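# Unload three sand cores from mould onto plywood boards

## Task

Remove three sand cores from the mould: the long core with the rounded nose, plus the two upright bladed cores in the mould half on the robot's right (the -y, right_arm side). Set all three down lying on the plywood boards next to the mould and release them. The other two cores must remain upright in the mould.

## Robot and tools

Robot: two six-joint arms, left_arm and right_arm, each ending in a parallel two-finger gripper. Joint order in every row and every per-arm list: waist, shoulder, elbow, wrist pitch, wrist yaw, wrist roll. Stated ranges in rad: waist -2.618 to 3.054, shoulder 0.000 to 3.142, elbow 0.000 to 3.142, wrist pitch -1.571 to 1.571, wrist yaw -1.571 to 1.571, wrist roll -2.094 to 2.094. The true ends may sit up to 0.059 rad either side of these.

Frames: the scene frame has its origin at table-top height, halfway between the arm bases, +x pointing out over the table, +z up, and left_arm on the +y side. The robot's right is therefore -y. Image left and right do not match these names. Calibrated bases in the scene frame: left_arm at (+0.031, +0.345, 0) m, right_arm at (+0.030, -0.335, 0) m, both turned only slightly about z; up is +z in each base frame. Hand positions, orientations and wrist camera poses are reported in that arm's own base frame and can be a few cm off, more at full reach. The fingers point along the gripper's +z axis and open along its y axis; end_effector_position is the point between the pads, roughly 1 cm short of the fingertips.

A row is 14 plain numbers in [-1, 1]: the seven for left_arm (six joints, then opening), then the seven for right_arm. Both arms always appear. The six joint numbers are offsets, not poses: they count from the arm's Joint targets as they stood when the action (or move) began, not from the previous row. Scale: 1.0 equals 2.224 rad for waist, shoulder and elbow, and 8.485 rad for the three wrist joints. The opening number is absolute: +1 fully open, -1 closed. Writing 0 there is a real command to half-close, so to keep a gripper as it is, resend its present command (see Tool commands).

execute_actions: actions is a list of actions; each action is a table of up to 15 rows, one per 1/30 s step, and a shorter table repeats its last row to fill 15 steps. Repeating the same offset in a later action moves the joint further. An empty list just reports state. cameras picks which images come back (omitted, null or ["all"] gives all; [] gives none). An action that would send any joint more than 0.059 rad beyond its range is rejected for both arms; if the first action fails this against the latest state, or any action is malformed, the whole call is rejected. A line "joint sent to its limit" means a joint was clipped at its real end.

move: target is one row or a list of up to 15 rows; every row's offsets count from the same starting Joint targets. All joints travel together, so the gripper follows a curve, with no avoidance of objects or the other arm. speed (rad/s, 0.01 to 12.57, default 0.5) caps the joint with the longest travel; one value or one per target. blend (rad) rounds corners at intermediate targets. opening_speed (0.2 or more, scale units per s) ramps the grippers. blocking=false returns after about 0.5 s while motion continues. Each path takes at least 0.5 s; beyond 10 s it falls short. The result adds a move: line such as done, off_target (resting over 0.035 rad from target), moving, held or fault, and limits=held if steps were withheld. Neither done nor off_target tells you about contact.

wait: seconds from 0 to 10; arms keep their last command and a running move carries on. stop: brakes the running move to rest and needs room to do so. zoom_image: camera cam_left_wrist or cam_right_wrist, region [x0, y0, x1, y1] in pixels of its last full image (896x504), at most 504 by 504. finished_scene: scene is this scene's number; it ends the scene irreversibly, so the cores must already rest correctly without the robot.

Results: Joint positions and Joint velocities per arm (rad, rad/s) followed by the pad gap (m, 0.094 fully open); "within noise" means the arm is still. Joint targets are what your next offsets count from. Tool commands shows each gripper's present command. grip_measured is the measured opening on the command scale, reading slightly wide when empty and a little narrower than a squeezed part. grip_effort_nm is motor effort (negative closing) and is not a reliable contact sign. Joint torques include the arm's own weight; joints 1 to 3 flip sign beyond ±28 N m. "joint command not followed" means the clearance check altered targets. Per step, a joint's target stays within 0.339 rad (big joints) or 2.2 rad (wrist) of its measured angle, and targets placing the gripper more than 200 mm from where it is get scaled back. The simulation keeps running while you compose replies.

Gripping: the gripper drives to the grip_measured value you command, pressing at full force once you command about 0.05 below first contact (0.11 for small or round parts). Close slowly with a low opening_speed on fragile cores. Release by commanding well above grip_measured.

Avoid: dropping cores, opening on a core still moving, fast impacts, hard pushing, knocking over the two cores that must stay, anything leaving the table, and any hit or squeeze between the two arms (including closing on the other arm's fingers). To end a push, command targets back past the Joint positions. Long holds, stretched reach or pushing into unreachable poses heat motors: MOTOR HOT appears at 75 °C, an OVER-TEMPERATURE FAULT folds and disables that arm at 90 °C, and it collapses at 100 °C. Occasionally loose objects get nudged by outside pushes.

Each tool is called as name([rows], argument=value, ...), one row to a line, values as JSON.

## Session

execute_actions(actions=[])

Scene clock: 0.00 s.
left_arm: end_effector_position=(+0.3493, -0.0518, +0.2095) grip_measured=+1.000 grip_effort_nm=n/a end_effector_quat_wxyz=(+0.534, -0.007, +0.815, -0.226) | right_arm: end_effector_position=(+0.3046, +0.0783, +0.1820) grip_measured=+1.000 grip_effort_nm=n/a end_effector_quat_wxyz=(+0.477, +0.034, +0.863, +0.162)
Joint positions: left_arm=[0.059 1.017 0.578 0.071 0.424 -0.25 0.094] | right_arm=[0.21 0.854 0.562 -0.224 -0.068 0.329 0.094]
Joint velocities: within noise
Joint torques (N m): no reading
Heat: left arm: 31 °C; right arm: 33 °C.
Joint targets: left_arm=[0.059 1.010 0.587 0.072 0.427 -0.248] | right_arm=[0.210 0.847 0.574 -0.220 -0.067 0.327]
Tool commands: left_gripper/opening=+1.0 right_gripper/opening=+1.0

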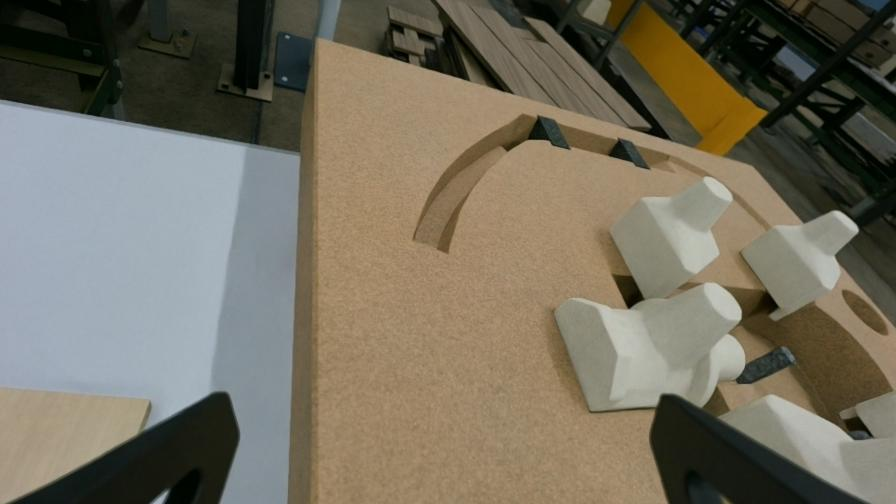

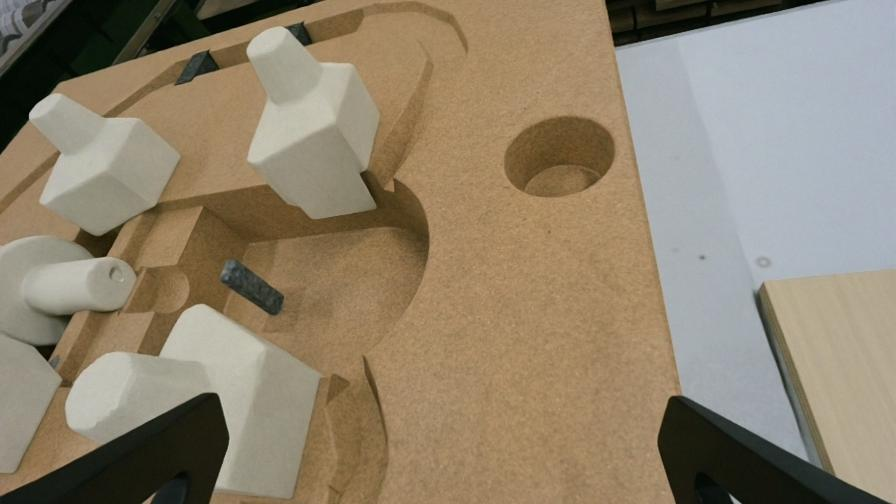

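move([
  [0,0,0.2248,-0.0589,0,0,1,0,0,0.2248,-0.0589,0,0,1],
  [-0.2513,0.3103,0.6803,-0.1853,-0.0503,0.0292,1,0.1304,0.3835,0.6862,-0.1509,0.0079,-0.0385,1],
], speed=1.0, blend=0.1)

Scene clock: 10.03 s.
left_arm: end_effector_position=(+0.3221, -0.1753, +0.3069) grip_measured=+1.000 grip_effort_nm=0.032 end_effector_quat_wxyz=(+0.222, +0.237, +0.944, -0.062) | right_arm: end_effector_position=(+0.3239, +0.1780, +0.3024) grip_measured=+1.000 grip_effort_nm=0.027 end_effector_quat_wxyz=(+0.218, -0.237, +0.945, +0.060)
Joint positions: left_arm=[-0.497 1.689 2.076 -1.493 0.009 -0.007 0.094] | right_arm=[0.496 1.699 2.072 -1.487 -0.008 0.007 0.094]
Joint velocities: within noise
Joint torques (N m): left_arm=[-0.21 -5.39 6.31 1.24 -0.07 0.03] | right_arm=[0.4 -6 7.04 0.7 0.06 -0.11]
Heat: left arm: 33 °C; right arm: 34 °C.
Joint targets: left_arm=[-0.500 1.700 2.101 -1.500 0.000 -0.001] | right_arm=[0.500 1.700 2.100 -1.500 0.000 0.000]
move: done

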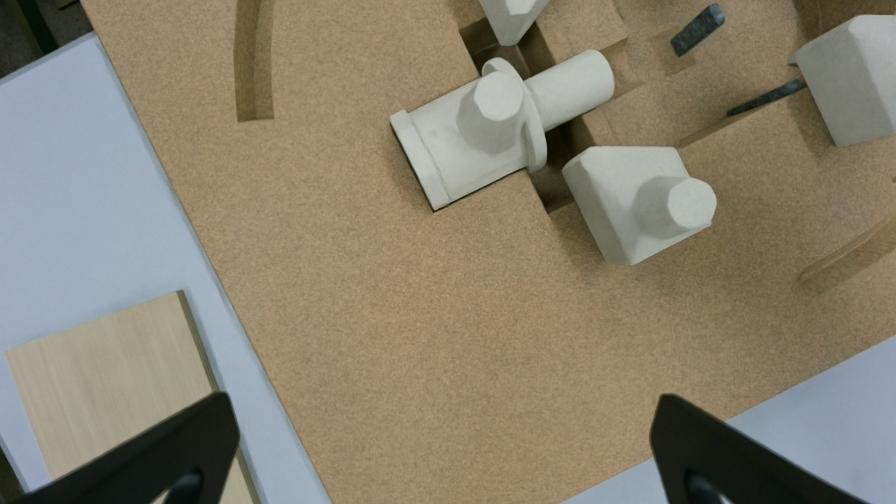

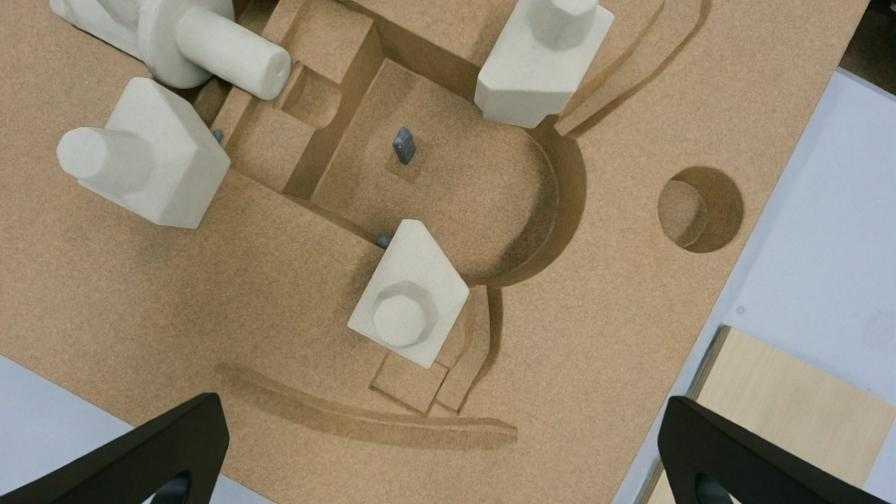

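move(target=[-0.0238,0.1352,-0.0072,0.0431,0,0,1,0.0247,0.0427,-0.0805,0.0087,0,0,1], speed=0.6)

Scene clock: 24.83 s.
left_arm: end_effector_position=(+0.4174, -0.2542, +0.2240) grip_measured=+1.000 grip_effort_nm=0.032 end_effector_quat_wxyz=(+0.242, +0.259, +0.932, -0.073) | right_arm: end_effector_position=(+0.3204, +0.1987, +0.2283) grip_measured=+1.000 grip_effort_nm=0.022 end_effector_quat_wxyz=(+0.124, -0.267, +0.955, +0.039)
Joint positions: left_arm=[-0.546 1.994 2.083 -1.149 0.008 -0.007 0.094] | right_arm=[0.55 1.793 1.927 -1.444 -0.006 0.006 0.094]
Joint velocities: within noise
Joint torques (N m): left_arm=[-0.47 -8.98 5.12 1.55 -0.05 0.03] | right_arm=[0.49 -6.99 4.67 0.66 0.05 -0.11]
Heat: left arm: 33 °C; right arm: 35 °C.
Joint targets: left_arm=[-0.553 2.001 2.084 -1.135 0.000 -0.001] | right_arm=[0.555 1.795 1.921 -1.426 0.000 0.000]
move: done

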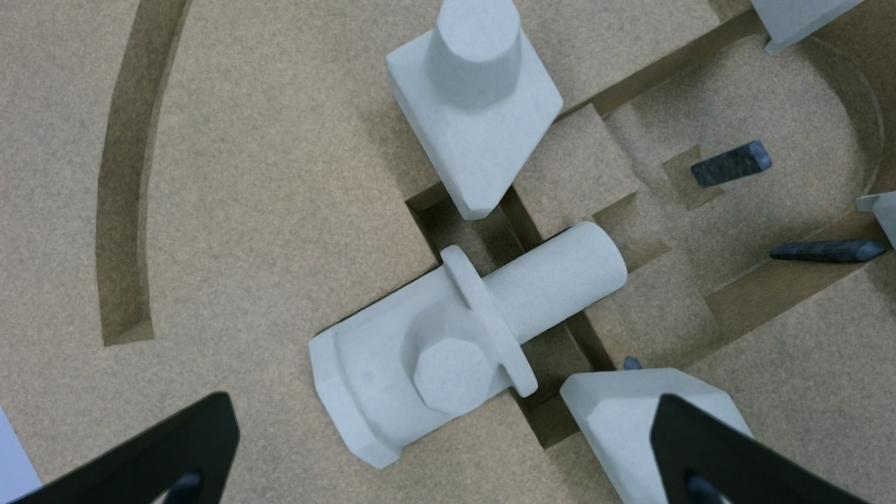

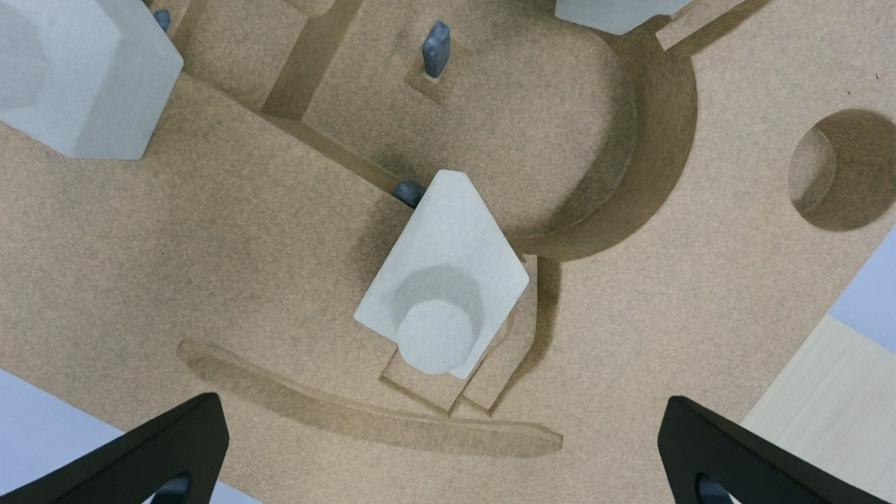

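move([
  [-0.0022,0.0004,-0.1093,0.0232,0,0,1,0.0031,0.0156,-0.1048,0.0198,0,0,1],
  [-0.0022,0.0004,-0.1093,0.0232,0,0,-0.5,0.0031,0.0156,-0.1048,0.0198,0,0,-0.5],
], speed=0.4, opening_speed=1.0)

Scene clock: 42.87 s.
left_arm: end_effector_position=(+0.4196, -0.2580, +0.1616) grip_measured=-0.335 grip_effort_nm=-0.984 end_effector_quat_wxyz=(+0.224, +0.263, +0.936, -0.067) | right_arm: end_effector_position=(+0.3196, +0.2014, +0.1564) grip_measured=-0.321 grip_effort_nm=-1.004 end_effector_quat_wxyz=(+0.078, -0.271, +0.959, +0.026)
Joint positions: left_arm=[-0.551 1.994 1.848 -0.952 0.006 -0.005 0.031] | right_arm=[0.556 1.826 1.695 -1.275 -0.007 0.006 0.032]
Joint velocities: within noise
Joint torques (N m): left_arm=[-0.44 -8.99 4.81 1.47 -0.04 -0.02] | right_arm=[0.47 -7.35 4.85 0.53 0.06 -0.11]
Heat: left arm: 34 °C; right arm: 34 °C.
Joint targets: left_arm=[-0.558 2.002 1.842 -0.938 0.000 -0.001] | right_arm=[0.562 1.830 1.688 -1.259 0.000 0.000]
move: done

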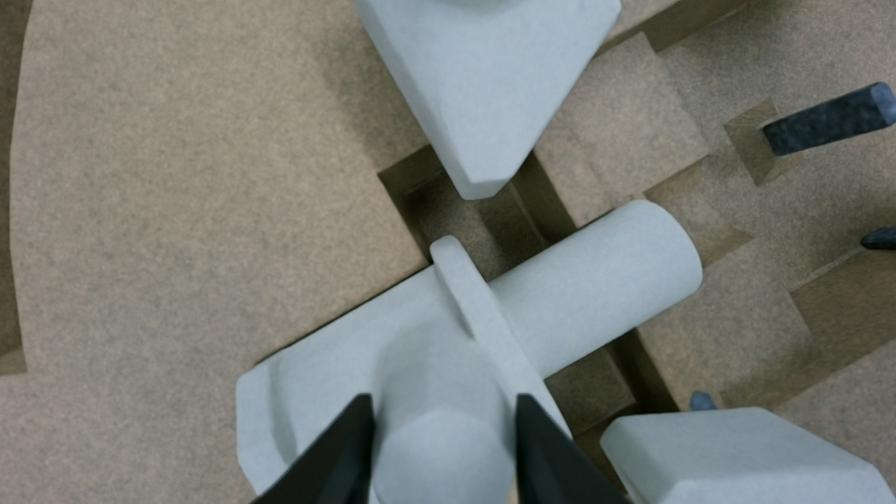

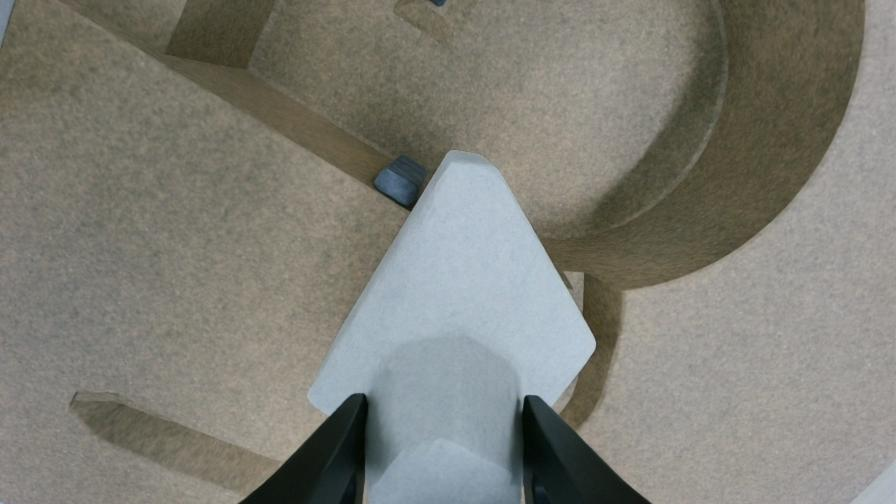

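move([
  [0,0,0,0,0,0,0,0,0,0,0,0,0,-0.5],
  [0,0,-0.0175,0.0036,0,0,0,0,0.0108,0.0733,-0.0163,0,0,-0.5],
  [0,0,-0.0175,0.0036,0,0,-0.5,0,-0.0945,0.0265,0.0038,0,0,-0.5],
], speed=0.3, opening_speed=1.0)

Scene clock: 50.57 s.
left_arm: end_effector_position=(+0.4191, -0.2577, +0.1518) grip_measured=-0.254 grip_effort_nm=-1.004 end_effector_quat_wxyz=(+0.222, +0.264, +0.936, -0.065) | right_arm: end_effector_position=(+0.3159, +0.1990, +0.2299) grip_measured=-0.321 grip_effort_nm=-1.004 end_effector_quat_wxyz=(+0.176, -0.268, +0.946, +0.054)
Joint positions: left_arm=[-0.552 1.994 1.812 -0.922 0.004 -0.004 0.035] | right_arm=[0.556 1.664 1.747 -1.284 -0.006 0.006 0.032]
Joint velocities: within noise
Joint torques (N m): left_arm=[-0.4 -9.06 4.53 1.45 -0.02 -0.02] | right_arm=[0.5 -10.02 5.39 1.24 0.05 -0.11]
Heat: left arm: 35 °C; right arm: 35 °C.
Joint targets: left_arm=[-0.557 2.002 1.802 -0.907 0.000 0.000] | right_arm=[0.562 1.620 1.747 -1.226 0.000 0.000]
move: off_target (right_arm); right_arm: the wrist pitch is farthest, 0.057 rad from its target

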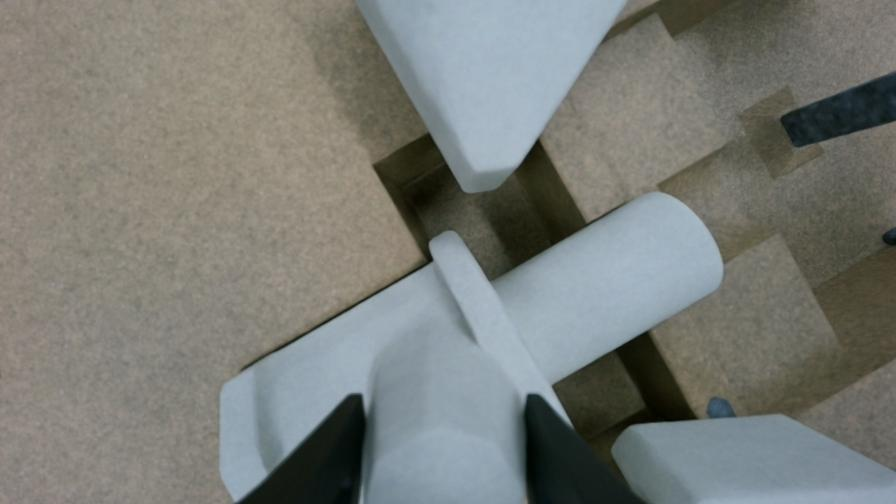

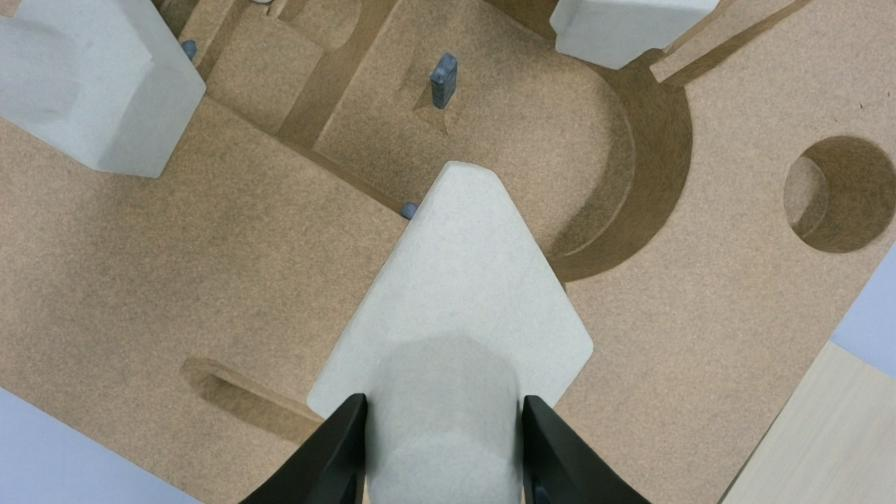

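move([
  [0,0.0202,0.138,-0.0301,0,0,-0.5,-0.068,-0.0366,-0.1,0.0307,0,0,-0.5],
  [0,0.004,0.1855,-0.035,0,0,-0.5,-0.1365,-0.0733,-0.2,0.0614,0,0,-0.5],
  [0.192,-0.1129,0.0665,-0.0344,0,0,-0.5,-0.296,-0.1587,-0.4328,0.133,0,0,-0.5],
  [0.4397,-0.2774,-0.2552,0.0068,0,-0.0471,-0.5,-0.455,-0.2442,-0.6659,0.2047,0,0,-0.5],
], speed=[0.35,0.4,0.6,0.7], blend=[0.03,0.05,0.1,0])

Scene clock: 73.27 s.
left_arm: end_effector_position=(+0.3119, +0.1414, +0.1583) grip_measured=-0.255 grip_effort_nm=-1.004 end_effector_quat_wxyz=(+0.212, -0.386, +0.898, +0.006) | right_arm: end_effector_position=(+0.2988, -0.1404, +0.0971) grip_measured=-0.321 grip_effort_nm=-0.999 end_effector_quat_wxyz=(+0.509, +0.189, +0.832, -0.112)
Joint positions: left_arm=[0.419 1.446 1.221 -0.918 -0.007 -0.392 0.035] | right_arm=[-0.444 1.108 0.259 0.375 -0.003 0.006 0.032]
Joint velocities: within noise
Joint torques (N m): left_arm=[0.16 -9.77 6.26 1.98 0.11 -0.14] | right_arm=[-0.57 -4.68 6.11 2.74 0.01 -0.1]
Heat: left arm: 37 °C; right arm: 39 °C.
Joint targets: left_arm=[0.421 1.384 1.235 -0.849 0.000 -0.400] | right_arm=[-0.450 1.077 0.266 0.511 0.000 0.000]
move: off_target (left_arm, right_arm); left_arm: the wrist pitch is farthest, 0.068 rad from its target; right_arm: the wrist pitch is farthest, 0.136 rad from its target

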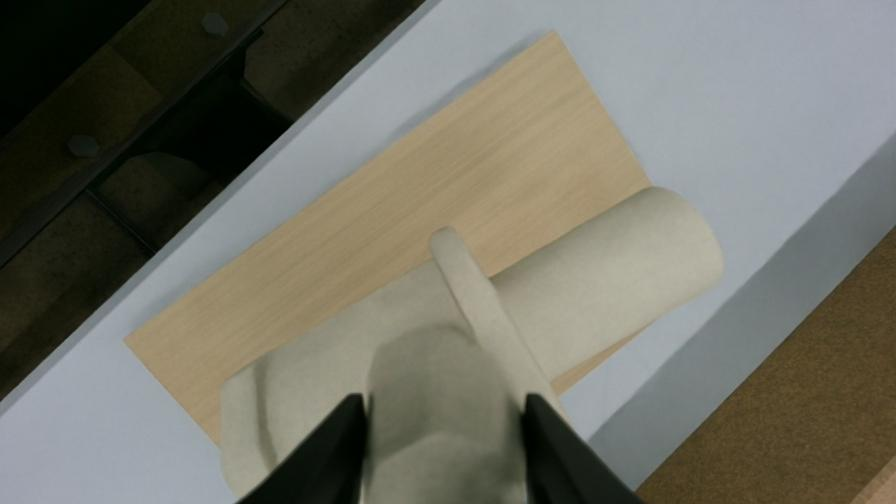

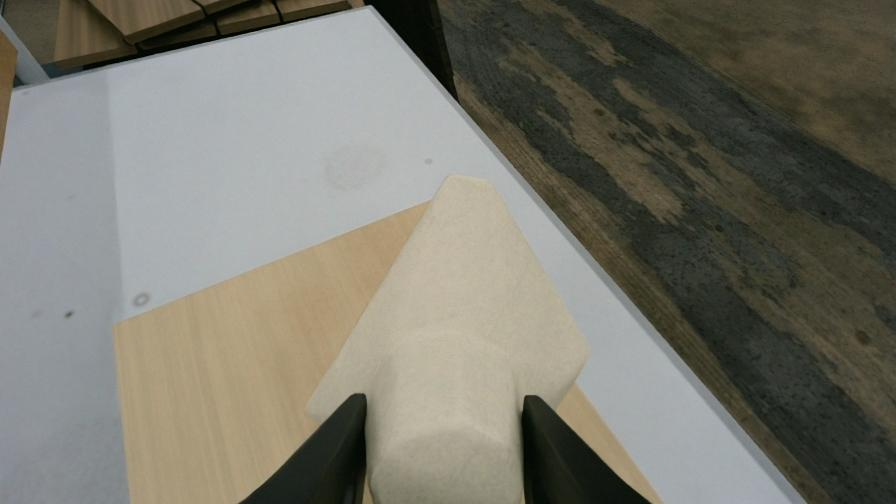

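move(target=[0.058,0.0229,0.0184,0.001,0,0,-0.5,0,0,0,0,0,0,-0.5], speed=0.5)

Scene clock: 97.60 s.
left_arm: end_effector_position=(+0.2928, +0.1810, +0.1591) grip_measured=-0.255 grip_effort_nm=-0.999 end_effector_quat_wxyz=(+0.215, -0.443, +0.870, +0.019) | right_arm: end_effector_position=(+0.2987, -0.1404, +0.0970) grip_measured=-0.321 grip_effort_nm=-1.009 end_effector_quat_wxyz=(+0.509, +0.189, +0.832, -0.112)
Joint positions: left_arm=[0.548 1.446 1.221 -0.91 -0.006 -0.394 0.035] | right_arm=[-0.444 1.108 0.258 0.376 -0.003 0.006 0.032]
Joint velocities: within noise
Joint torques (N m): left_arm=[0.18 -5.83 9.96 2.01 0.09 -0.12] | right_arm=[-0.54 -4.68 6.12 2.73 0.01 -0.1]
Heat: left arm: 36 °C; right arm: 50 °C.
Joint targets: left_arm=[0.549 1.435 1.276 -0.841 0.000 -0.400] | right_arm=[-0.450 1.077 0.266 0.510 0.000 0.000]
move: off_target (left_arm, right_arm); left_arm: the wrist pitch is farthest, 0.069 rad from its target; right_arm: the wrist pitch is farthest, 0.135 rad from its target

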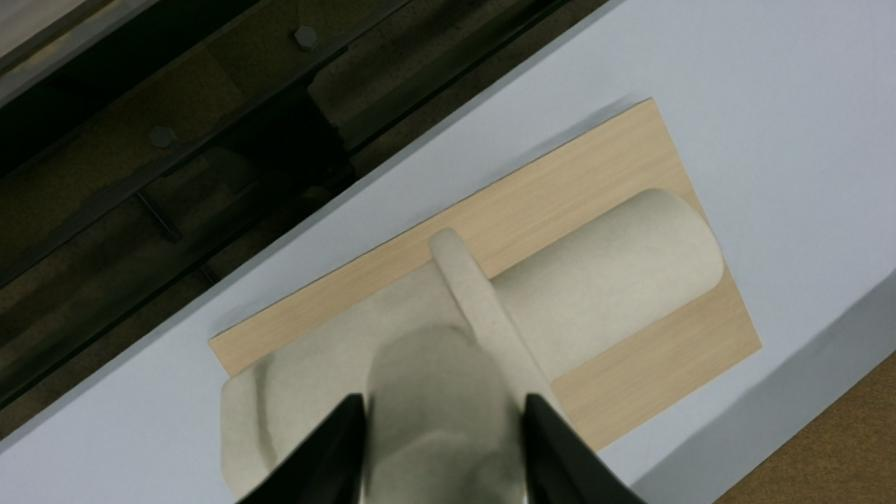

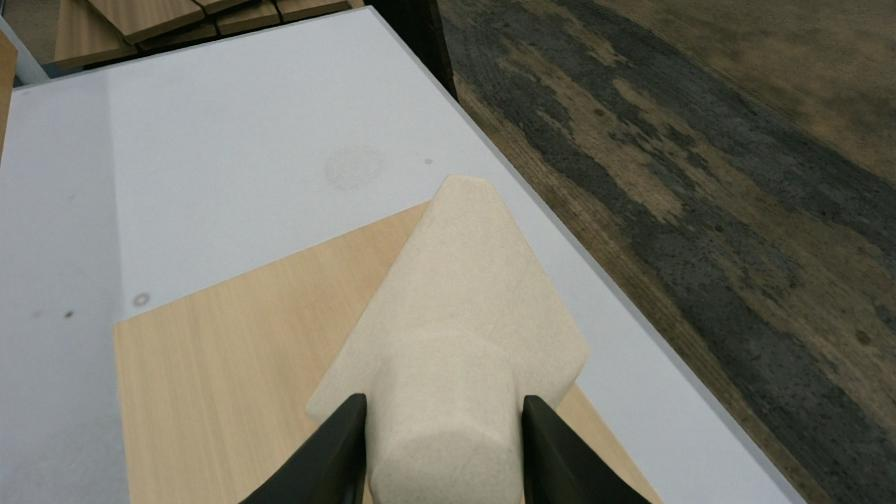

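move(target=[0,0,-0.047,0.012,0,0,-0.5,0.1138,-0.052,0.0483,0,0,-0.5], speed=0.25)


move(target=[0,0,-0.047,0.012,0,0,-0.5,0,0.1138,-0.052,0.0483,0,0,-0.5], speed=0.25)

Scene clock: 107.53 s.
left_arm: end_effector_position=(+0.2988, +0.1846, +0.1471) grip_measured=-0.255 grip_effort_nm=-0.999 end_effector_quat_wxyz=(+0.231, -0.442, +0.867, +0.021) | right_arm: end_effector_position=(+0.3074, -0.1452, +0.0872) grip_measured=-0.321 grip_effort_nm=-1.004 end_effector_quat_wxyz=(+0.561, +0.182, +0.798, -0.126)
Joint positions: left_arm=[0.548 1.446 1.16 -0.816 -0.006 -0.394 0.035] | right_arm=[-0.444 1.331 0.151 0.835 0.001 0.005 0.032]
Joint velocities: within noise
Joint torques (N m): left_arm=[0.16 -5.89 6.16 2.14 0.09 -0.14] | right_arm=[-0.58 -2.88 4.42 2.31 -0.02 -0.1]
Heat: left arm: 36 °C; right arm: 52 °C.
Joint targets: left_arm=[0.549 1.435 1.171 -0.739 0.000 -0.400] | right_arm=[-0.450 1.330 0.150 0.920 0.000 0.000]
move: off_target (left_arm, right_arm); left_arm: the wrist pitch is farthest, 0.077 rad from its target; right_arm: the wrist pitch is farthest, 0.085 rad from its target

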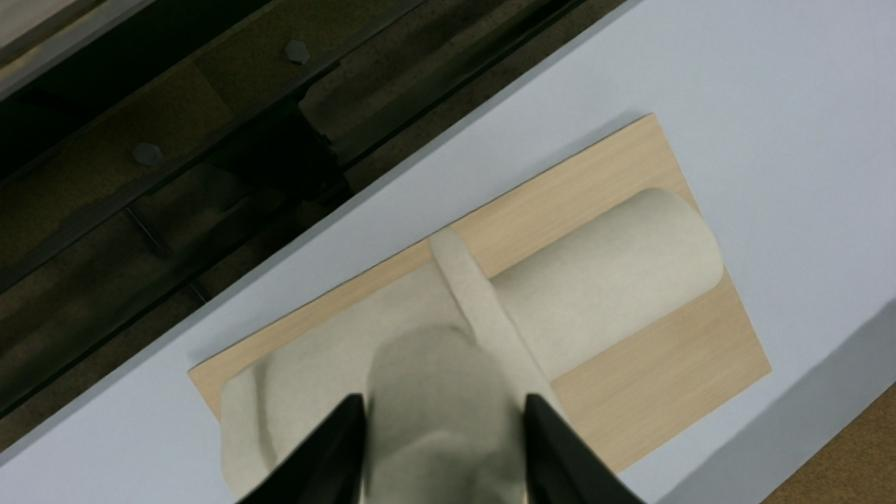

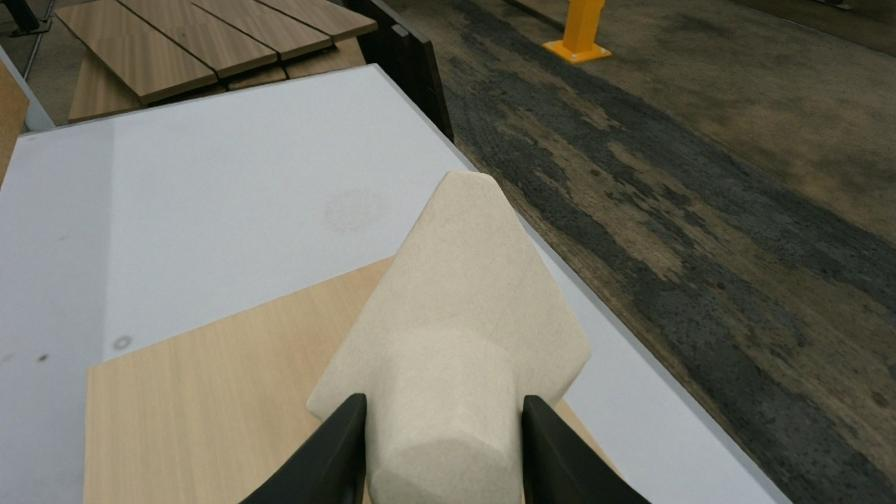

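move(target=[0,0,-0.03,0.008,0,0,-0.5,0,0.045,-0.0225,0.0177,0,0,-0.5], speed=0.15)

move(target=[0,0,-0.008,0.002,0,0,-0.5,0,0,0,0,0,0,-0.5], speed=0.12)

Scene clock: 115.57 s.
left_arm: end_effector_position=(+0.2978, +0.1840, +0.1304) grip_measured=-0.255 grip_effort_nm=-0.999 end_effector_quat_wxyz=(+0.231, -0.442, +0.867, +0.021) | right_arm: end_effector_position=(+0.3050, -0.1441, +0.0818) grip_measured=-0.321 grip_effort_nm=-1.004 end_effector_quat_wxyz=(+0.576, +0.179, +0.787, -0.130)
Joint positions: left_arm=[0.548 1.446 1.093 -0.749 -0.006 -0.394 0.035] | right_arm=[-0.444 1.427 0.104 1.015 0.001 0.003 0.032]
Joint velocities: within noise
Joint torques (N m): left_arm=[0.13 -5.79 6.24 2.16 0.09 -0.15] | right_arm=[-0.57 -2.73 3.58 2.03 -0.02 -0.07]
Heat: left arm: 36 °C; right arm: 49 °C.
Joint targets: left_arm=[0.549 1.435 1.105 -0.671 0.000 -0.400] | right_arm=[-0.450 1.430 0.100 1.070 0.000 0.000]
move: off_target (left_arm, right_arm); left_arm: the wrist pitch is farthest, 0.078 rad from its target; right_arm: the wrist pitch is farthest, 0.056 rad from its target

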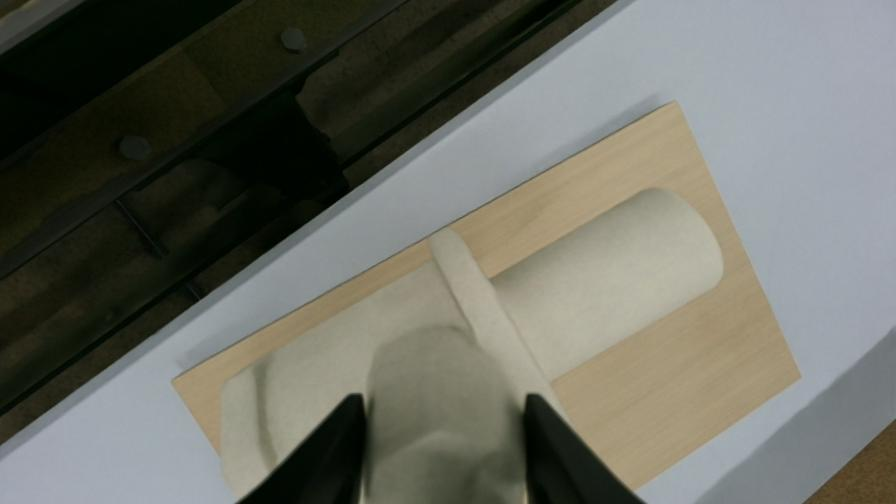

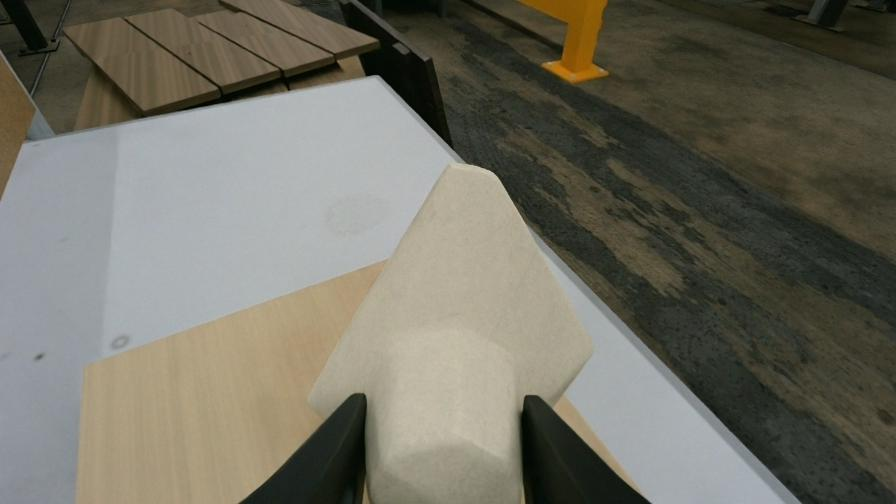

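Scene clock: 116.50 s.
left_arm: end_effector_position=(+0.2972, +0.1836, +0.1259) grip_measured=-0.255 grip_effort_nm=-0.994 end_effector_quat_wxyz=(+0.231, -0.442, +0.867, +0.021) | right_arm: end_effector_position=(+0.3050, -0.1442, +0.0819) grip_measured=-0.321 grip_effort_nm=-1.009 end_effector_quat_wxyz=(+0.576, +0.179, +0.787, -0.130)
Joint positions: left_arm=[0.548 1.446 1.075 -0.732 -0.006 -0.394 0.035] | right_arm=[-0.444 1.427 0.104 1.015 0.001 0.003 0.032]
Joint velocities: within noise
Joint torques (N m): left_arm=[0.14 -5.87 6.11 2.17 0.08 -0.13] | right_arm=[-0.57 -2.74 3.59 2.06 -0.02 -0.07]
Heat: left arm: 36 °C; right arm: 49 °C.
Joint targets: left_arm=[0.549 1.435 1.087 -0.654 0.000 -0.400] | right_arm=[-0.450 1.430 0.100 1.071 0.000 0.000]
move: off_target (left_arm, right_arm); left_arm: the wrist pitch is farthest, 0.078 rad from its target; right_arm: the wrist pitch is farthest, 0.055 rad from its target

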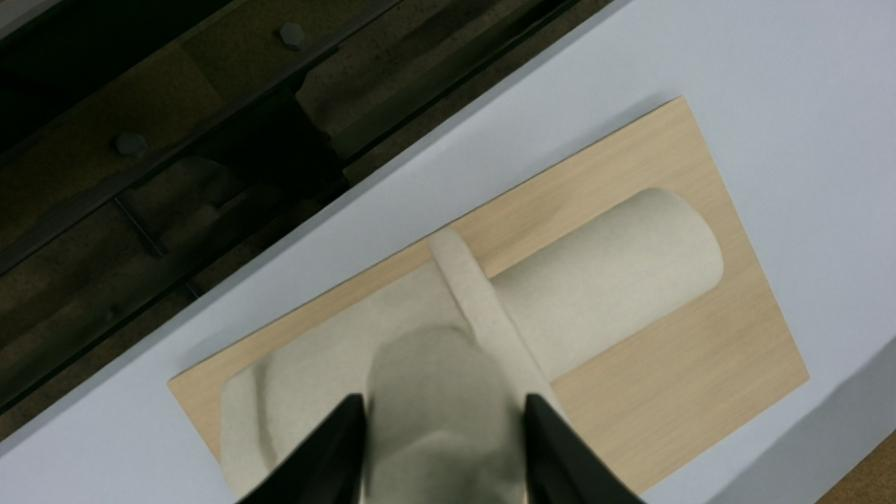

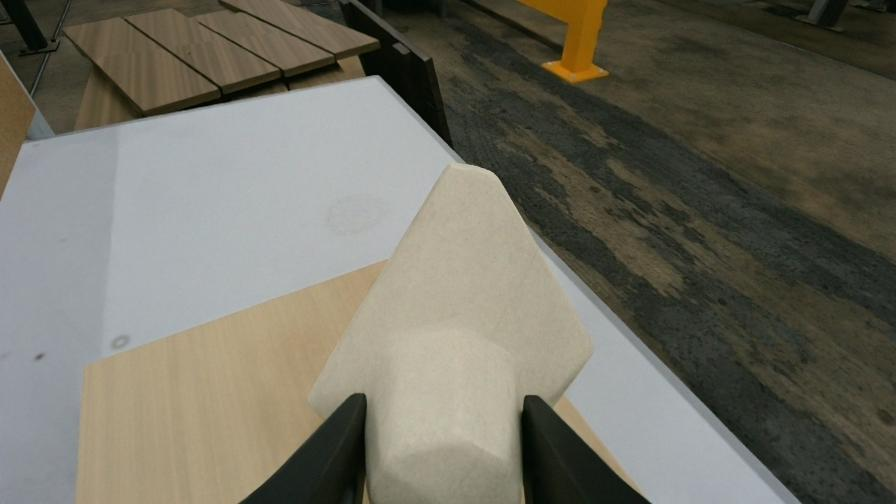

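move([
  [0,0,-0.012,0.003,0,0,-0.5,0,0,0,0,0,0,-0.29],
  [0,0,-0.012,0.003,0,0,-0.5,0,0,0,-0.011,0,0,-0.29],
], speed=0.1, opening_speed=0.3)

Scene clock: 121.60 s.
left_arm: end_effector_position=(+0.2993, +0.1852, +0.1235) grip_measured=-0.255 grip_effort_nm=-0.994 end_effector_quat_wxyz=(+0.238, -0.441, +0.865, +0.022) | right_arm: end_effector_position=(+0.3035, -0.1434, +0.0770) grip_measured=-0.287 grip_effort_nm=-0.144 end_effector_quat_wxyz=(+0.568, +0.180, +0.793, -0.128)
Joint positions: left_arm=[0.548 1.446 1.059 -0.701 -0.007 -0.394 0.035] | right_arm=[-0.444 1.427 0.104 0.995 0.001 0.002 0.034]
Joint velocities: within noise
Joint torques (N m): left_arm=[0.17 -5.89 5.33 2.12 0.08 -0.14] | right_arm=[-0.57 -2.73 3.59 1.37 -0.03 -0.07]
Heat: left arm: 37 °C; right arm: 47 °C.
Joint targets: left_arm=[0.549 1.435 1.060 -0.629 0.000 -0.400] | right_arm=[-0.450 1.430 0.100 0.977 0.000 0.000]
move: off_target (left_arm); left_arm: the wrist pitch is farthest, 0.072 rad from its target

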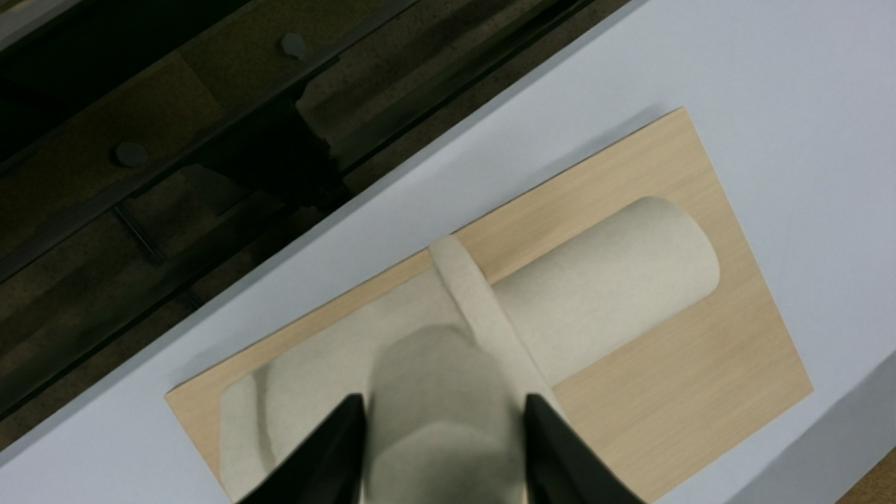

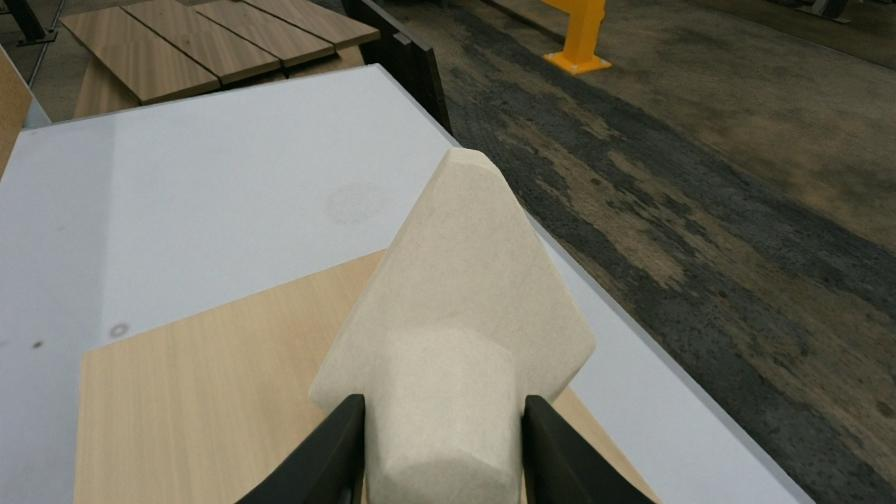

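move([
  [0,0,0,0,0,0,-0.28,0,0,0,-0.011,0,0,-0.29],
  [0,0,-0.01,0.0026,0,0,-0.28,0,0,0,-0.022,0,0,-0.29],
], speed=0.12, opening_speed=0.3)

Scene clock: 127.17 s.
left_arm: end_effector_position=(+0.3021, +0.1888, +0.1228) grip_measured=-0.256 grip_effort_nm=-0.999 end_effector_quat_wxyz=(+0.248, -0.441, +0.862, +0.027) | right_arm: end_effector_position=(+0.2945, -0.1392, +0.0523) grip_measured=-0.287 grip_effort_nm=-0.144 end_effector_quat_wxyz=(+0.524, +0.185, +0.823, -0.119)
Joint positions: left_arm=[0.548 1.446 1.046 -0.666 -0.016 -0.394 0.035] | right_arm=[-0.444 1.427 0.104 0.888 0.001 -0.002 0.034]
Joint velocities: within noise
Joint torques (N m): left_arm=[0.12 -5.87 4.66 2 0.18 -0.14] | right_arm=[-0.57 -2.73 3.55 0.6 -0.02 -0.02]
Heat: left arm: 37 °C; right arm: 45 °C.
Joint targets: left_arm=[0.549 1.435 1.038 -0.607 0.000 -0.400] | right_arm=[-0.450 1.430 0.100 0.791 0.000 0.000]
move: off_target (left_arm, right_arm); left_arm: the wrist pitch is farthest, 0.059 rad from its target; right_arm: the wrist pitch is farthest, 0.097 rad from its target

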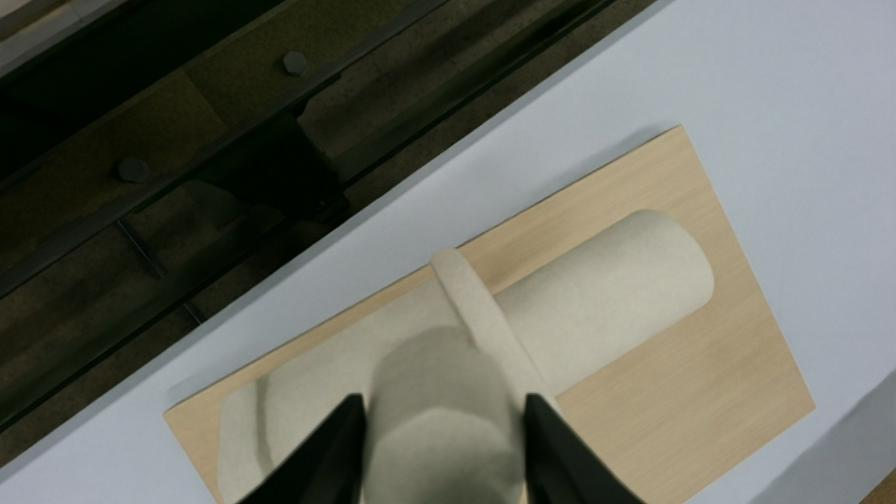

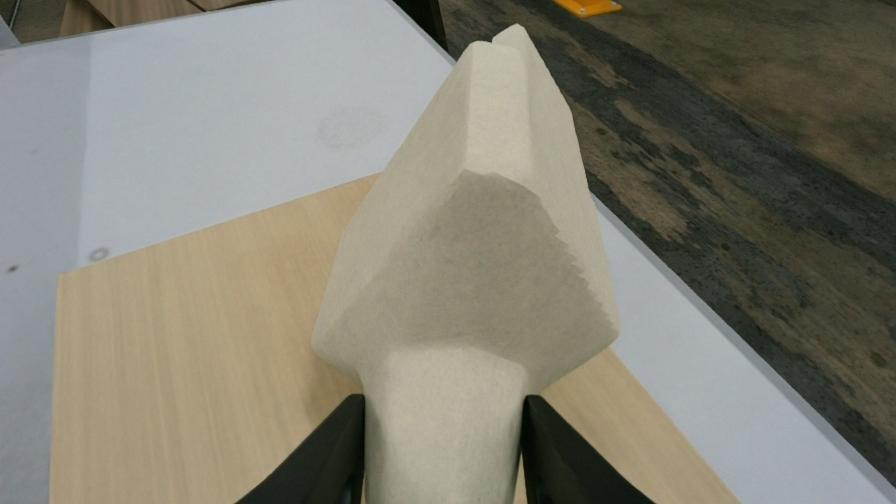

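move(target=[0,0,0,0,0,0,-0.15,0,0,0,0,0,0,-0.1], opening_speed=0.2)

Scene clock: 130.97 s.
left_arm: end_effector_position=(+0.3106, +0.1899, +0.1262) grip_measured=-0.152 grip_effort_nm=0.125 end_effector_quat_wxyz=(+0.267, -0.437, +0.859, +0.020) | right_arm: end_effector_position=(+0.2845, -0.1343, +0.0311) grip_measured=-0.103 grip_effort_nm=0.183 end_effector_quat_wxyz=(+0.484, +0.190, +0.847, -0.110)
Joint positions: left_arm=[0.547 1.446 1.041 -0.624 0.001 -0.395 0.04] | right_arm=[-0.444 1.427 0.104 0.791 0 -0.002 0.042]
Joint velocities: within noise
Joint torques (N m): left_arm=[0.25 -5.83 5.04 1.57 0.02 -0.13] | right_arm=[-0.62 -2.66 3.48 1.42 -0.01 -0.01]
Heat: left arm: 37 °C; right arm: 44 °C.
Joint targets: left_arm=[0.550 1.435 1.038 -0.607 0.000 -0.400] | right_arm=[-0.450 1.430 0.100 0.790 0.000 0.000]
move: done

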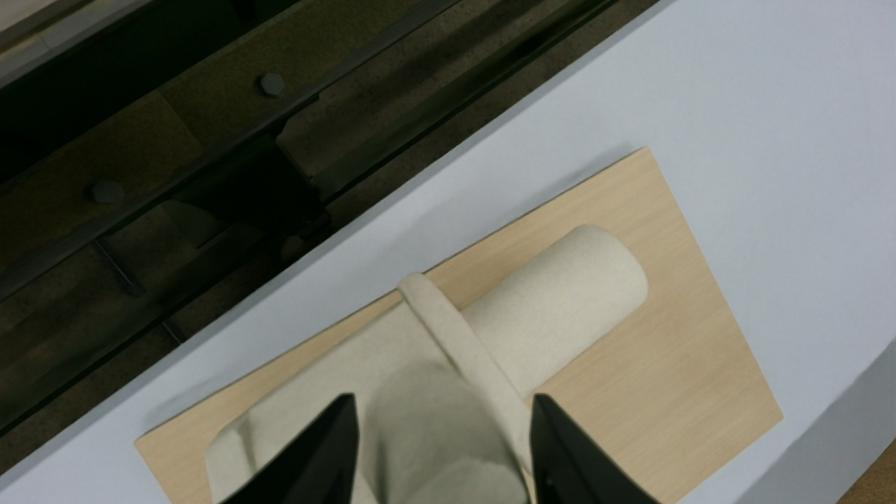

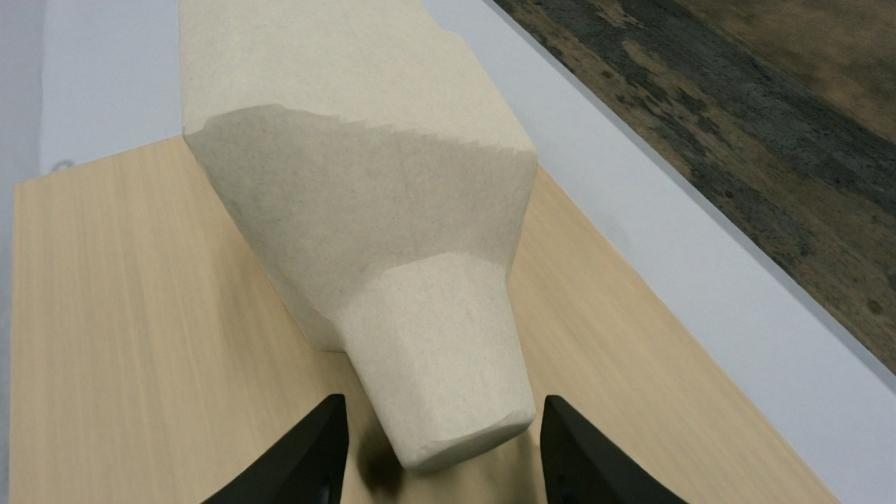

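move([
  [0,0,0,0,0,0,0.5,0,0,0,0,0,0,0.4],
  [0,0.02,0.2,-0.03,0,0,0.5,0,-0.2325,0.0733,-0.0799,0,0,0.4],
], opening_speed=0.7, speed=0.5)

Scene clock: 146.03 s.
left_arm: end_effector_position=(+0.3403, +0.2080, +0.2507) grip_measured=+0.498 grip_effort_nm=0.125 end_effector_quat_wxyz=(+0.345, -0.426, +0.836, +0.026) | right_arm: end_effector_position=(+0.2673, -0.1262, +0.0827) grip_measured=+0.397 grip_effort_nm=0.178 end_effector_quat_wxyz=(+0.463, +0.193, +0.859, -0.105)
Joint positions: left_arm=[0.547 1.465 1.459 -0.857 0.001 -0.395 0.07] | right_arm=[-0.444 0.925 0.233 0.11 0.001 -0.002 0.066]
Joint velocities: within noise
Joint torques (N m): left_arm=[0.13 -4.3 7.5 1.64 0.02 -0.13] | right_arm=[-0.57 -2.1 8.32 1.43 -0.02 -0.02]
Heat: left arm: 36 °C; right arm: 42 °C.
Joint targets: left_arm=[0.550 1.480 1.483 -0.861 0.000 -0.400] | right_arm=[-0.450 0.913 0.263 0.113 0.000 0.000]
move: done

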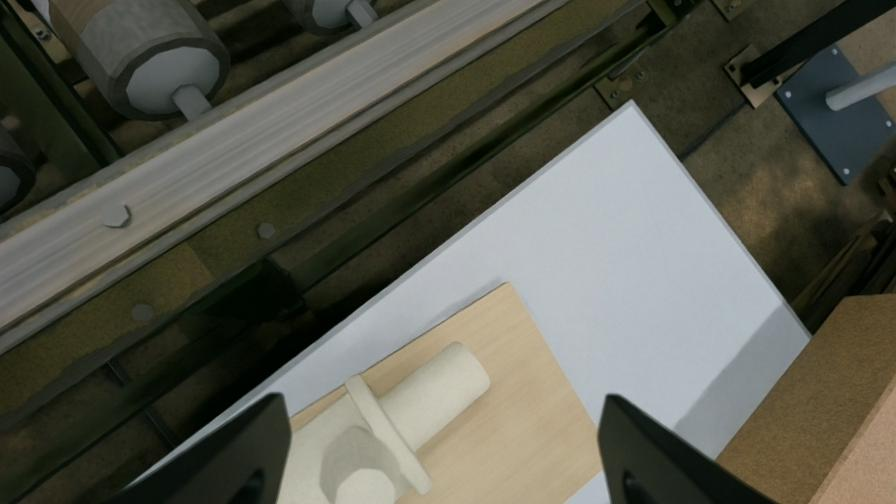

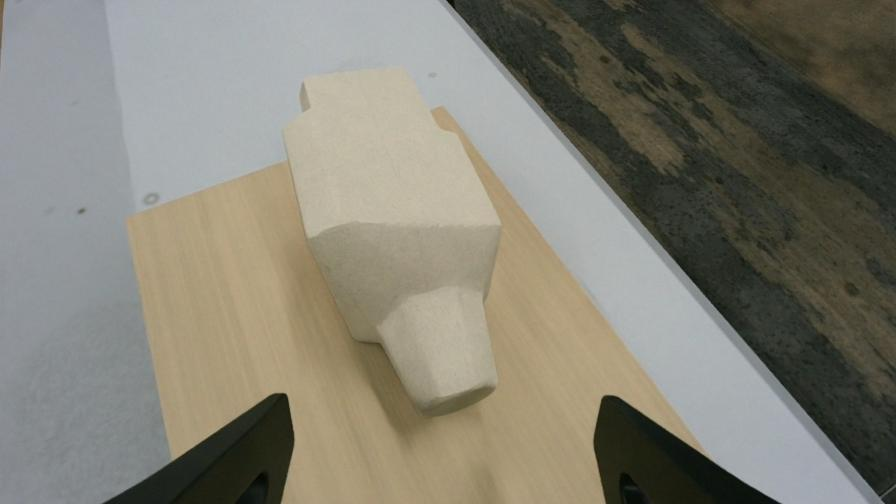

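move([
  [0,0,0,0,0,0,0.5,0,0,0.2864,-0.0487,0,0,0.4],
  [0,0,0,0,0,0,0.5,0.3737,0.5193,0.8305,-0.1243,0,0,0.4],
], speed=1.0, blend=0.2)

Scene clock: 156.23 s.
left_arm: end_effector_position=(+0.3402, +0.2079, +0.2506) grip_measured=+0.498 grip_effort_nm=0.125 end_effector_quat_wxyz=(+0.345, -0.426, +0.836, +0.026) | right_arm: end_effector_position=(+0.4999, +0.2049, +0.2155) grip_measured=+0.397 grip_effort_nm=0.183 end_effector_quat_wxyz=(+0.313, -0.183, +0.930, +0.062)
Joint positions: left_arm=[0.547 1.465 1.459 -0.858 0.001 -0.395 0.07] | right_arm=[0.386 2.067 2.078 -0.932 -0.003 -0.002 0.066]
Joint velocities: within noise
Joint torques (N m): left_arm=[0.27 -4.33 7.36 1.65 0.01 -0.13] | right_arm=[-0.49 -9.95 8.36 0.97 0.01 -0.01]
Heat: left arm: 36 °C; right arm: 43 °C.
Joint targets: left_arm=[0.550 1.480 1.483 -0.861 0.000 -0.400] | right_arm=[0.381 2.068 2.111 -0.942 0.000 0.000]
move: done

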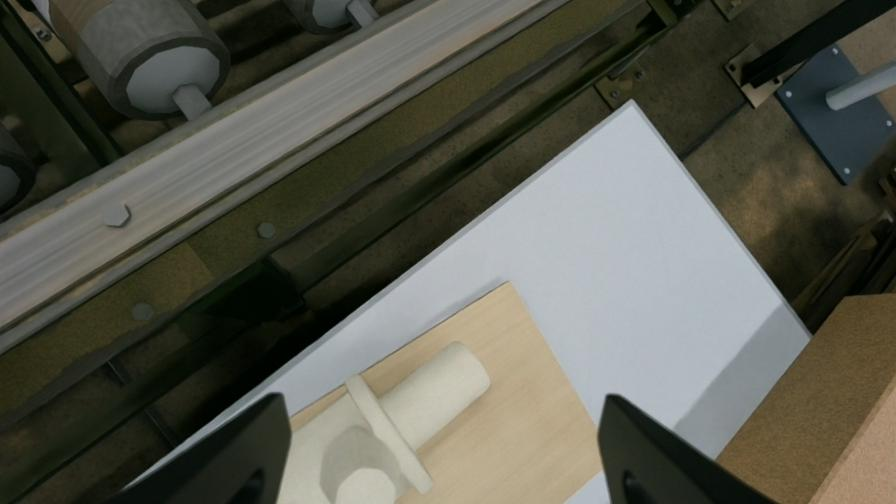

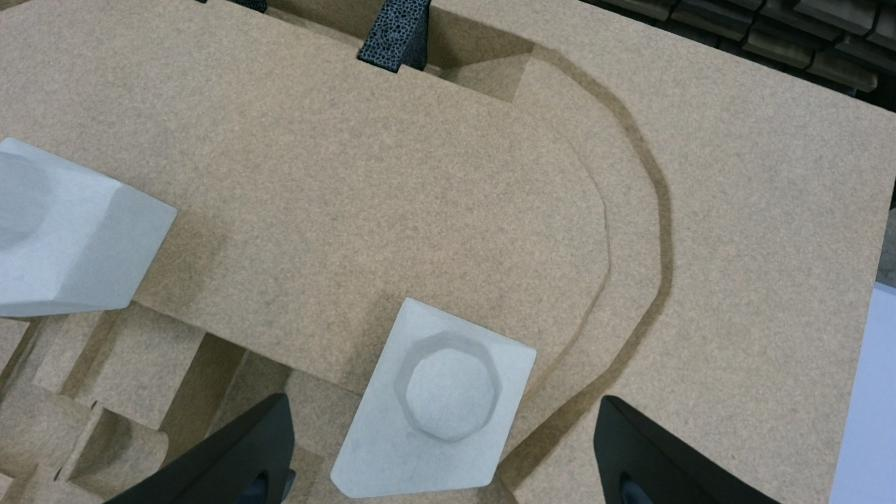

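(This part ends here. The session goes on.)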